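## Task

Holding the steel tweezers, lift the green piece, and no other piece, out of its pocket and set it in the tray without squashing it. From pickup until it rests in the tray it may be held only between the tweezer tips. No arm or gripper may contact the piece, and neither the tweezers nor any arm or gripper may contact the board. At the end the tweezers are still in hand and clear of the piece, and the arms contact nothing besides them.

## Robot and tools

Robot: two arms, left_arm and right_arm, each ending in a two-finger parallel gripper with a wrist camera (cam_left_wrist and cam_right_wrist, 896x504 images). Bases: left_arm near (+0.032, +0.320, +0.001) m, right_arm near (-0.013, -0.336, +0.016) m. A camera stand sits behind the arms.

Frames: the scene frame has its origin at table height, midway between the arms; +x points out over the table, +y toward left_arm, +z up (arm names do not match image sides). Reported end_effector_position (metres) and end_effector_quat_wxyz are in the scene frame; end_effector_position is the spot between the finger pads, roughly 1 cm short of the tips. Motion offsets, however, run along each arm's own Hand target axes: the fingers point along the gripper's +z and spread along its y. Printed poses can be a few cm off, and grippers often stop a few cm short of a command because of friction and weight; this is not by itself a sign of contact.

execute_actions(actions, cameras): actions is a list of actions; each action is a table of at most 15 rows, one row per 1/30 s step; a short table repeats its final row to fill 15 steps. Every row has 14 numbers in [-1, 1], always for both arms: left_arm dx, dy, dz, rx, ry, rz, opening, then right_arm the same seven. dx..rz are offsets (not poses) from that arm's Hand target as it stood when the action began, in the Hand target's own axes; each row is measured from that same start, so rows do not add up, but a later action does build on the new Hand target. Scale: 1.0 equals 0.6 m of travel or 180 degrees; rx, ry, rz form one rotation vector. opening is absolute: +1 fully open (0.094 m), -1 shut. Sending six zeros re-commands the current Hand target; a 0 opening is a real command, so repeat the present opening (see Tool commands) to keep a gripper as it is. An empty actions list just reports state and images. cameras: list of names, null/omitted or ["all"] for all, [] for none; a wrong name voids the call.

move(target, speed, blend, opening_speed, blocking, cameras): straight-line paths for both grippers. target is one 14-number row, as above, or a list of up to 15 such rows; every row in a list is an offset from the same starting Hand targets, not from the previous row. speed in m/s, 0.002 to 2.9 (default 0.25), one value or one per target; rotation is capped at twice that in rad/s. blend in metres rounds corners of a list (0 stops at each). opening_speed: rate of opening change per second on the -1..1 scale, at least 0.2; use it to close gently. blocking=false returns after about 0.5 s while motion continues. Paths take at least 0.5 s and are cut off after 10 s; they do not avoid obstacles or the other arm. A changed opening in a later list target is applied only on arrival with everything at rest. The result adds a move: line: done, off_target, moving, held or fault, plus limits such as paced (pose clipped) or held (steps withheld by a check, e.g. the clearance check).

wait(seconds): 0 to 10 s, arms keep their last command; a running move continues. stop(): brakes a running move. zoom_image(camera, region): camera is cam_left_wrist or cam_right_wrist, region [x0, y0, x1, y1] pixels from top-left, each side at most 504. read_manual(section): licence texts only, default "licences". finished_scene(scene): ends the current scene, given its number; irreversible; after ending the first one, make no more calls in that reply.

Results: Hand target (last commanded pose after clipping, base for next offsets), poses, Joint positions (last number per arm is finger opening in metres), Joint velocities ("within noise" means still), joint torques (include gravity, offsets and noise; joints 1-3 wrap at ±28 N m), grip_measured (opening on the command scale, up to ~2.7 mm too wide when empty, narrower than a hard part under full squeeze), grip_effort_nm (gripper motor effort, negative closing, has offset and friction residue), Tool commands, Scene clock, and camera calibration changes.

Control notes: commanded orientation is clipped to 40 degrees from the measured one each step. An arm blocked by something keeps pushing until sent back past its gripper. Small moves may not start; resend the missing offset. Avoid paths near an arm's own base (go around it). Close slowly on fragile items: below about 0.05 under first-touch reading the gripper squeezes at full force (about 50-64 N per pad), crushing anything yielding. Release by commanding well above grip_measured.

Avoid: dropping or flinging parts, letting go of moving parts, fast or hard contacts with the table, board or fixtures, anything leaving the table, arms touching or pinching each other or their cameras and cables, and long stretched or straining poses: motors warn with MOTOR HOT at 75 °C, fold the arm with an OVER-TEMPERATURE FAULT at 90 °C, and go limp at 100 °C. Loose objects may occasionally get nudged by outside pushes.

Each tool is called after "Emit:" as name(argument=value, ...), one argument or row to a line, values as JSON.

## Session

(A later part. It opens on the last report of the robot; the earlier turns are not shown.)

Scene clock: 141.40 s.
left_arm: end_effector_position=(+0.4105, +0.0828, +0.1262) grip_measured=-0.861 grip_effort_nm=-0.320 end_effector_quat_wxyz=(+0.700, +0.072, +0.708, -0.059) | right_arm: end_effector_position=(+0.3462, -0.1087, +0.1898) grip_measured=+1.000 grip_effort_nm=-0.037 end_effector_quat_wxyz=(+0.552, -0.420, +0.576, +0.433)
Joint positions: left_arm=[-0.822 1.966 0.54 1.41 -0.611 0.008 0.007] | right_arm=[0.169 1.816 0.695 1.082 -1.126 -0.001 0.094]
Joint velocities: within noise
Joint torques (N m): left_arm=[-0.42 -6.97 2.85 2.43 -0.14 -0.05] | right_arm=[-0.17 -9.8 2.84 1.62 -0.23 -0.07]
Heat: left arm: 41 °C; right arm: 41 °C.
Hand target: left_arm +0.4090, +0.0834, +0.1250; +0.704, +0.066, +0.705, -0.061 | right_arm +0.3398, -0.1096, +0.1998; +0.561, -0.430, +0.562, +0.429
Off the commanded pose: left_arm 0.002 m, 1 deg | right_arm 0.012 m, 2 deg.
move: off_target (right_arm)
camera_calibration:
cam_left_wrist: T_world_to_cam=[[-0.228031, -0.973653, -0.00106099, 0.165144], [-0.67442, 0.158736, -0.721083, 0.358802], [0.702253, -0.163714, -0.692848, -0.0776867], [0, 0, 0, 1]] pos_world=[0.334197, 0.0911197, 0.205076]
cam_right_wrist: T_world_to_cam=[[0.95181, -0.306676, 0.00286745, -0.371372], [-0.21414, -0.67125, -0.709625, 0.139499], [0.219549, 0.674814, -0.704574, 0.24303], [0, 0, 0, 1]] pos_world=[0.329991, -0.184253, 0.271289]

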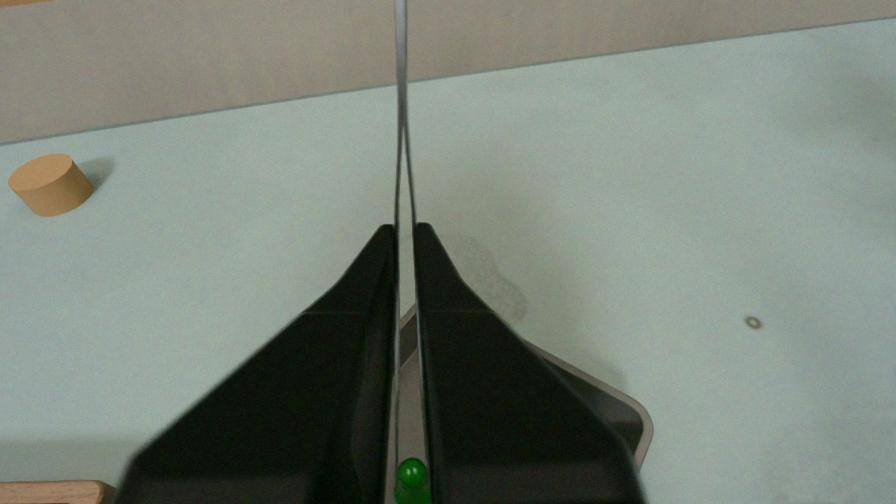

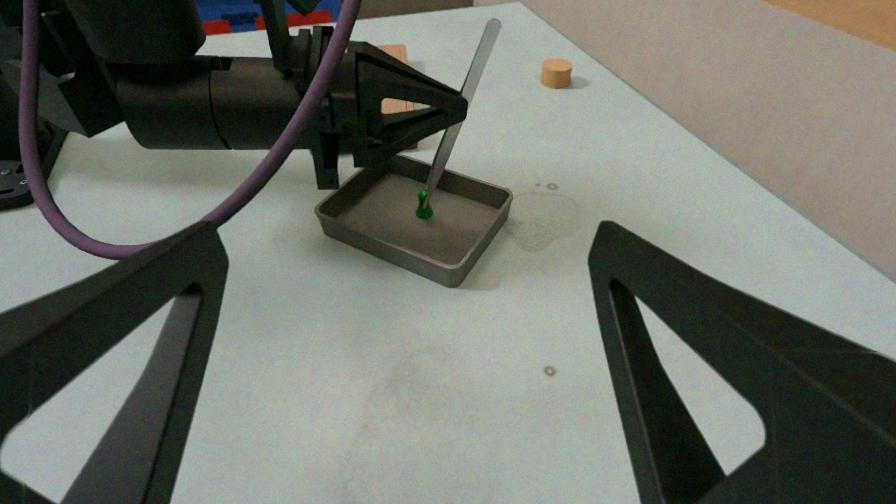

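Emit:
move(
  target=[0.0058,0,0,0,0,0,-0.867,0,0,0,0,0,0,1],
  speed=0.03,
)

Emit:
zoom_image(
  camera="cam_right_wrist",
  region=[380, 160, 460, 240],
)

Scene clock: 143.23 s.
left_arm: end_effector_position=(+0.4107, +0.0830, +0.1241) grip_measured=-0.861 grip_effort_nm=-0.320 end_effector_quat_wxyz=(+0.702, +0.070, +0.707, -0.059) | right_arm: end_effector_position=(+0.3462, -0.1087, +0.1898) grip_measured=+1.000 grip_effort_nm=-0.032 end_effector_quat_wxyz=(+0.552, -0.420, +0.576, +0.433)
Joint positions: left_arm=[-0.822 1.983 0.54 1.433 -0.613 0.008 0.007] | right_arm=[0.169 1.816 0.695 1.082 -1.126 -0.001 0.094]
Joint velocities: within noise
Joint torques (N m): left_arm=[-0.44 -6.97 2.69 2.41 -0.11 -0.01] | right_arm=[-0.17 -9.8 2.84 1.63 -0.23 -0.06]
Heat: left arm: 41 °C; right arm: 41 °C.
Hand target: left_arm +0.4090, +0.0834, +0.1215; +0.704, +0.066, +0.705, -0.061 | right_arm +0.3398, -0.1096, +0.1998; +0.561, -0.430, +0.562, +0.429
Off the commanded pose: left_arm 0.003 m, 1 deg | right_arm 0.012 m, 2 deg.
move: off_target (right_arm)
camera_calibration:
cam_left_wrist: T_world_to_cam=[[-0.22619, -0.974082, 0.00177015, 0.164336], [-0.671999, 0.154727, -0.724208, 0.356991], [0.705164, -0.164998, -0.689579, -0.0807294], [0, 0, 0, 1]] pos_world=[0.333996, 0.0915204, 0.202575]
cam_right_wrist: T_world_to_cam=[[0.95181, -0.306676, 0.00286745, -0.371372], [-0.21414, -0.67125, -0.709625, 0.139499], [0.219549, 0.674814, -0.704574, 0.24303], [0, 0, 0, 1]] pos_world=[0.329991, -0.184253, 0.271289]

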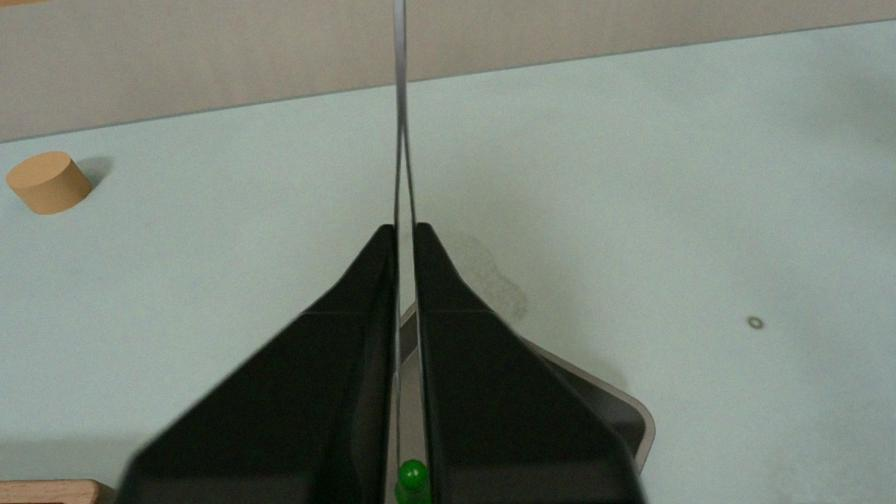

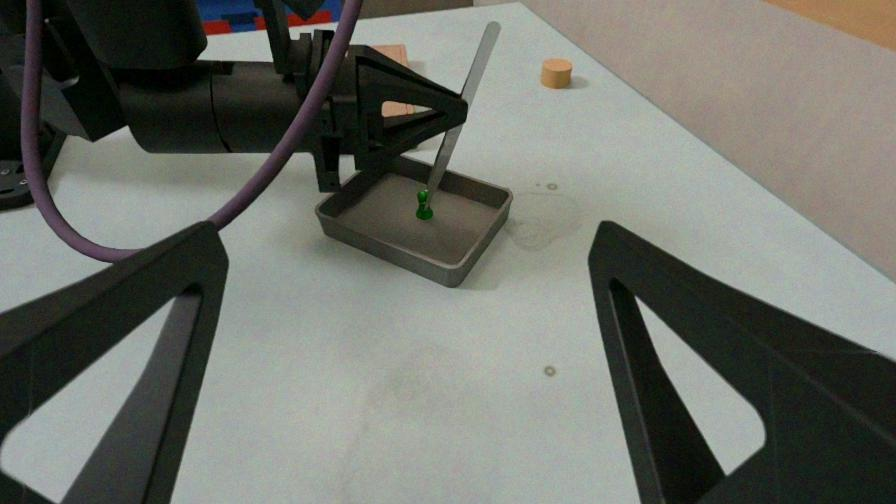

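Scaled by 6.300 from the camera's 896x504 image, which has a finer 1280x720 frame.

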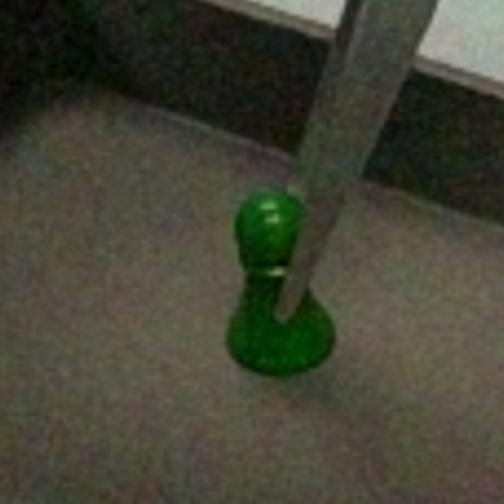

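Emit:
move(
  target=[0,0,0,0,0,0,-0.822,0,0,0,0,0,0,1],
  speed=0.03,
  opening_speed=0.2,
)

Emit:
zoom_image(
  camera="cam_right_wrist",
  region=[380, 160, 460, 240],
)

Emit:
zoom_image(
  camera="cam_left_wrist",
  region=[300, 304, 520, 504],
)

Scene clock: 144.80 s.
left_arm: end_effector_position=(+0.4107, +0.0830, +0.1241) grip_measured=-0.822 grip_effort_nm=0.017 end_effector_quat_wxyz=(+0.702, +0.070, +0.707, -0.059) | right_arm: end_effector_position=(+0.3462, -0.1087, +0.1898) grip_measured=+1.000 grip_effort_nm=-0.037 end_effector_quat_wxyz=(+0.552, -0.420, +0.576, +0.433)
Joint positions: left_arm=[-0.822 1.983 0.54 1.433 -0.613 0.008 0.008] | right_arm=[0.169 1.816 0.695 1.082 -1.126 -0.001 0.094]
Joint velocities: within noise
Joint torques (N m): left_arm=[-0.46 -6.98 2.73 2.41 -0.09 -0.02] | right_arm=[-0.18 -9.81 2.84 1.63 -0.23 -0.06]
Heat: left arm: 40 °C; right arm: 41 °C.
Hand target: left_arm +0.4090, +0.0834, +0.1216; +0.704, +0.065, +0.705, -0.061 | right_arm +0.3398, -0.1096, +0.1998; +0.561, -0.430, +0.562, +0.429
Off the commanded pose: left_arm 0.003 m, 1 deg | right_arm 0.012 m, 2 deg.
move: off_target (right_arm)
camera_calibration:
cam_left_wrist: T_world_to_cam=[[-0.226178, -0.974084, 0.00199807, 0.164286], [-0.671819, 0.154508, -0.724421, 0.357067], [0.705338, -0.165191, -0.689355, -0.0807465], [0, 0, 0, 1]] pos_world=[0.333996, 0.0915204, 0.202675]
cam_right_wrist: T_world_to_cam=[[0.95181, -0.306676, 0.00286745, -0.371372], [-0.21414, -0.67125, -0.709625, 0.139499], [0.219549, 0.674814, -0.704574, 0.24303], [0, 0, 0, 1]] pos_world=[0.329991, -0.184253, 0.271289]

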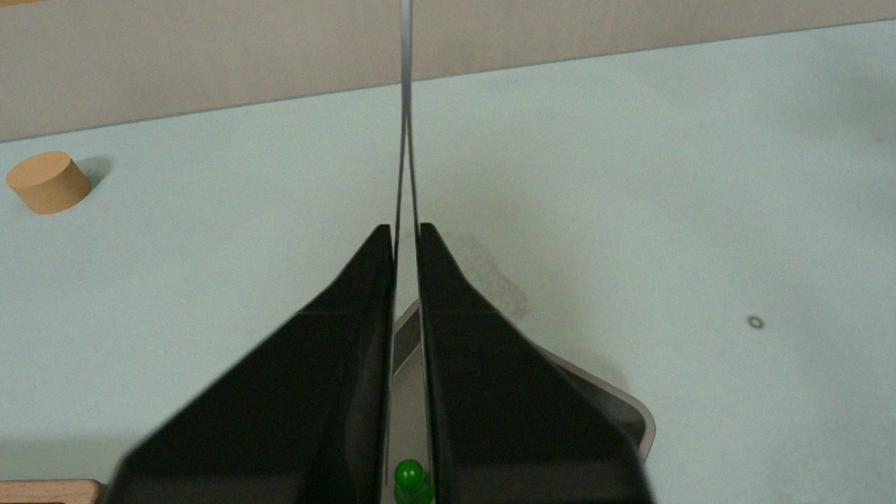

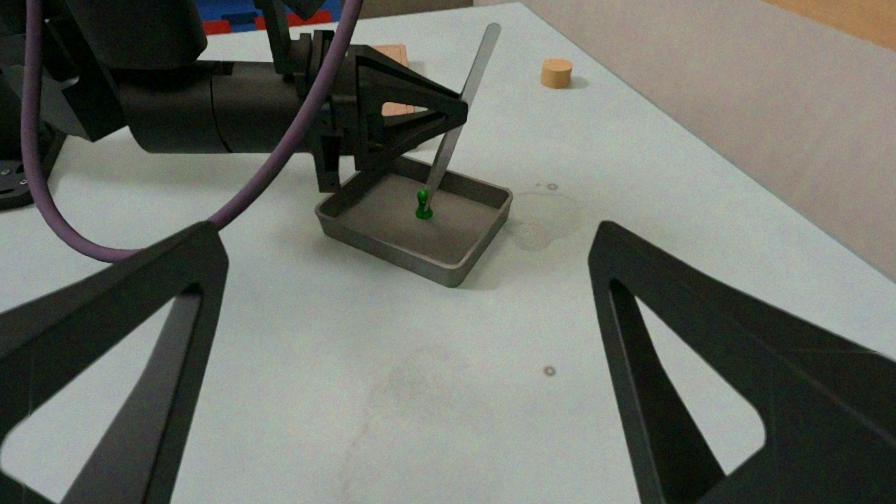

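Scaled by 6.300 from the camera's 896x504 image, which has a finer 1280x720 frame.

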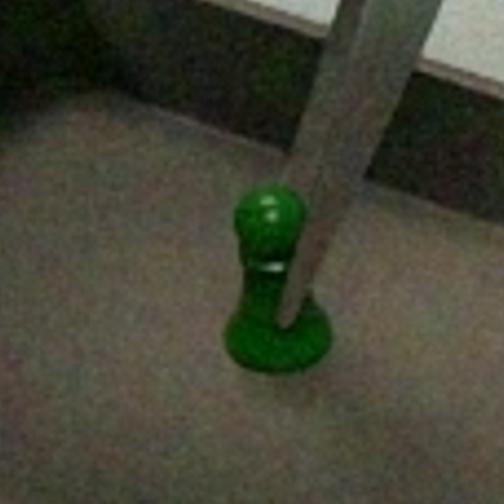

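Scaled by 2.291 from the camera's 896x504 image, which has a finer 1280x720 frame.

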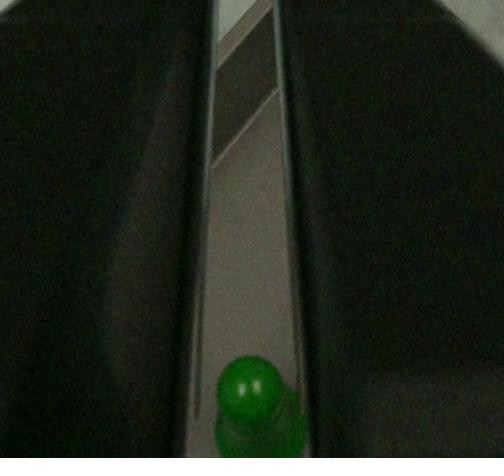

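Emit:
move(
  target=[
    [-0.05,0,0,0,0,0,-0.822,0,0,0,0,0,0,1],
    [-0.16,0,0,0,0,0,-0.822,0,0,0,0,0,0,1],
    [-0.16,0,0,0,0,0,-0.86,0,0,0,0,0,0,1],
    [-0.16,0,0,0,0,0,-0.86,0,0,0,0,0,0,1],
  ],
  speed=[0.05,0.12,0.12,0.12],
)

Emit:
zoom_image(
  camera="cam_right_wrist",
  region=[340, 20, 500, 240],
)

Scene clock: 148.97 s.
left_arm: end_effector_position=(+0.4090, +0.0847, +0.1954) grip_measured=-0.855 grip_effort_nm=-0.256 end_effector_quat_wxyz=(+0.688, +0.081, +0.719, -0.049) | right_arm: end_effector_position=(+0.3462, -0.1087, +0.1898) grip_measured=+1.000 grip_effort_nm=-0.032 end_effector_quat_wxyz=(+0.552, -0.420, +0.576, +0.433)
Joint positions: left_arm=[-0.822 1.622 0.612 0.952 -0.613 0.008 0.007] | right_arm=[0.169 1.816 0.695 1.082 -1.126 -0.001 0.094]
Joint velocities: within noise
Joint torques (N m): left_arm=[-0.54 -9.99 6.52 2.15 -0.12 -0.05] | right_arm=[-0.17 -9.81 2.85 1.63 -0.23 -0.07]
Heat: left arm: 41 °C; right arm: 42 °C.
Hand target: left_arm +0.4091, +0.0828, +0.2175; +0.704, +0.065, +0.705, -0.061 | right_arm +0.3397, -0.1096, +0.1998; +0.561, -0.430, +0.562, +0.429
Off the commanded pose: left_arm 0.022 m, 3 deg | right_arm 0.012 m, 2 deg.
move: off_target (left_arm, right_arm); target 3's new opening was sent with left_arm's hand 0.022 m and 3 deg from that target
camera_calibration:
cam_left_wrist: T_world_to_cam=[[-0.226575, -0.973706, -0.0236637, 0.17061], [-0.695482, 0.178748, -0.695956, 0.409432], [0.681886, -0.141229, -0.717695, -0.0171438], [0, 0, 0, 1]] pos_world=[0.335099, 0.0905177, 0.27668]
cam_right_wrist: T_world_to_cam=[[0.951947, -0.30625, 0.00286986, -0.371245], [-0.213838, -0.671345, -0.709626, 0.13936], [0.219249, 0.674912, -0.704573, 0.243169], [0, 0, 0, 1]] pos_world=[0.329892, -0.184253, 0.271289]

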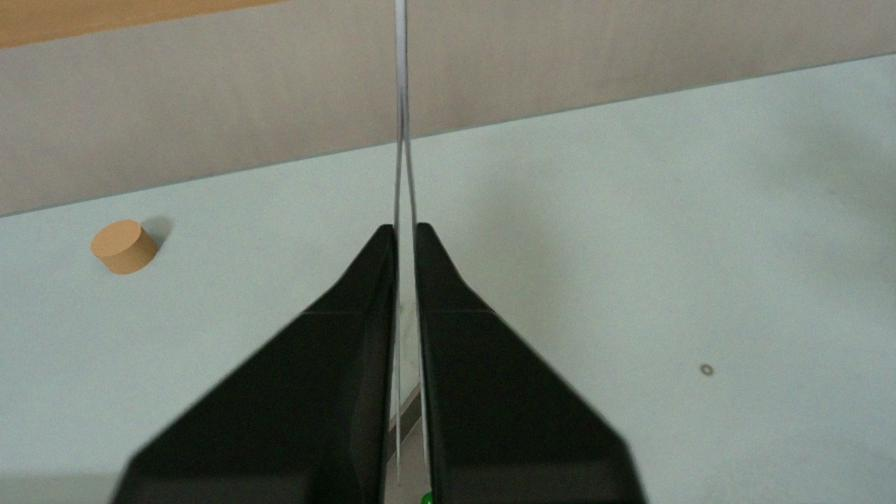

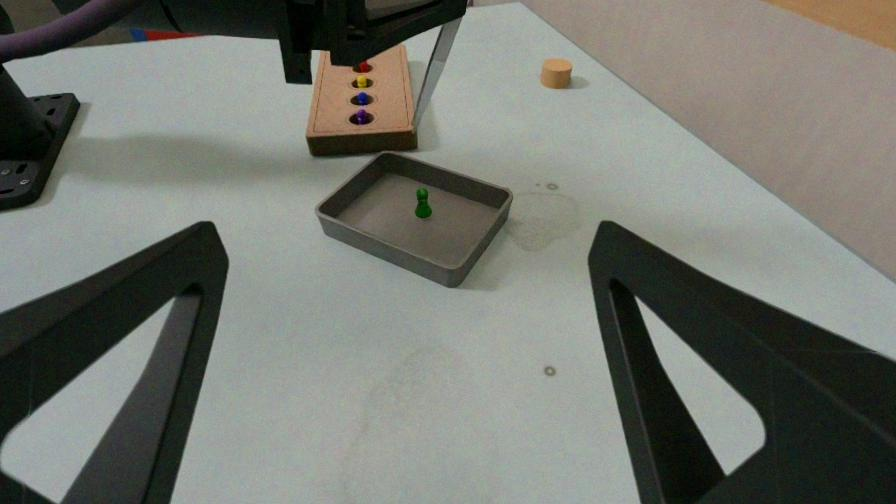

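Scaled by 2.291 from the camera's 896x504 image, which has a finer 1280x720 frame.

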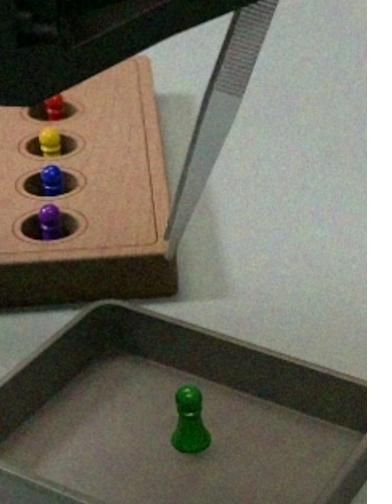

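Done: pawn stands in the tray, tweezers held.

Emit:
finished_scene(
  scene=2,
)

The scene is finished: the task was done.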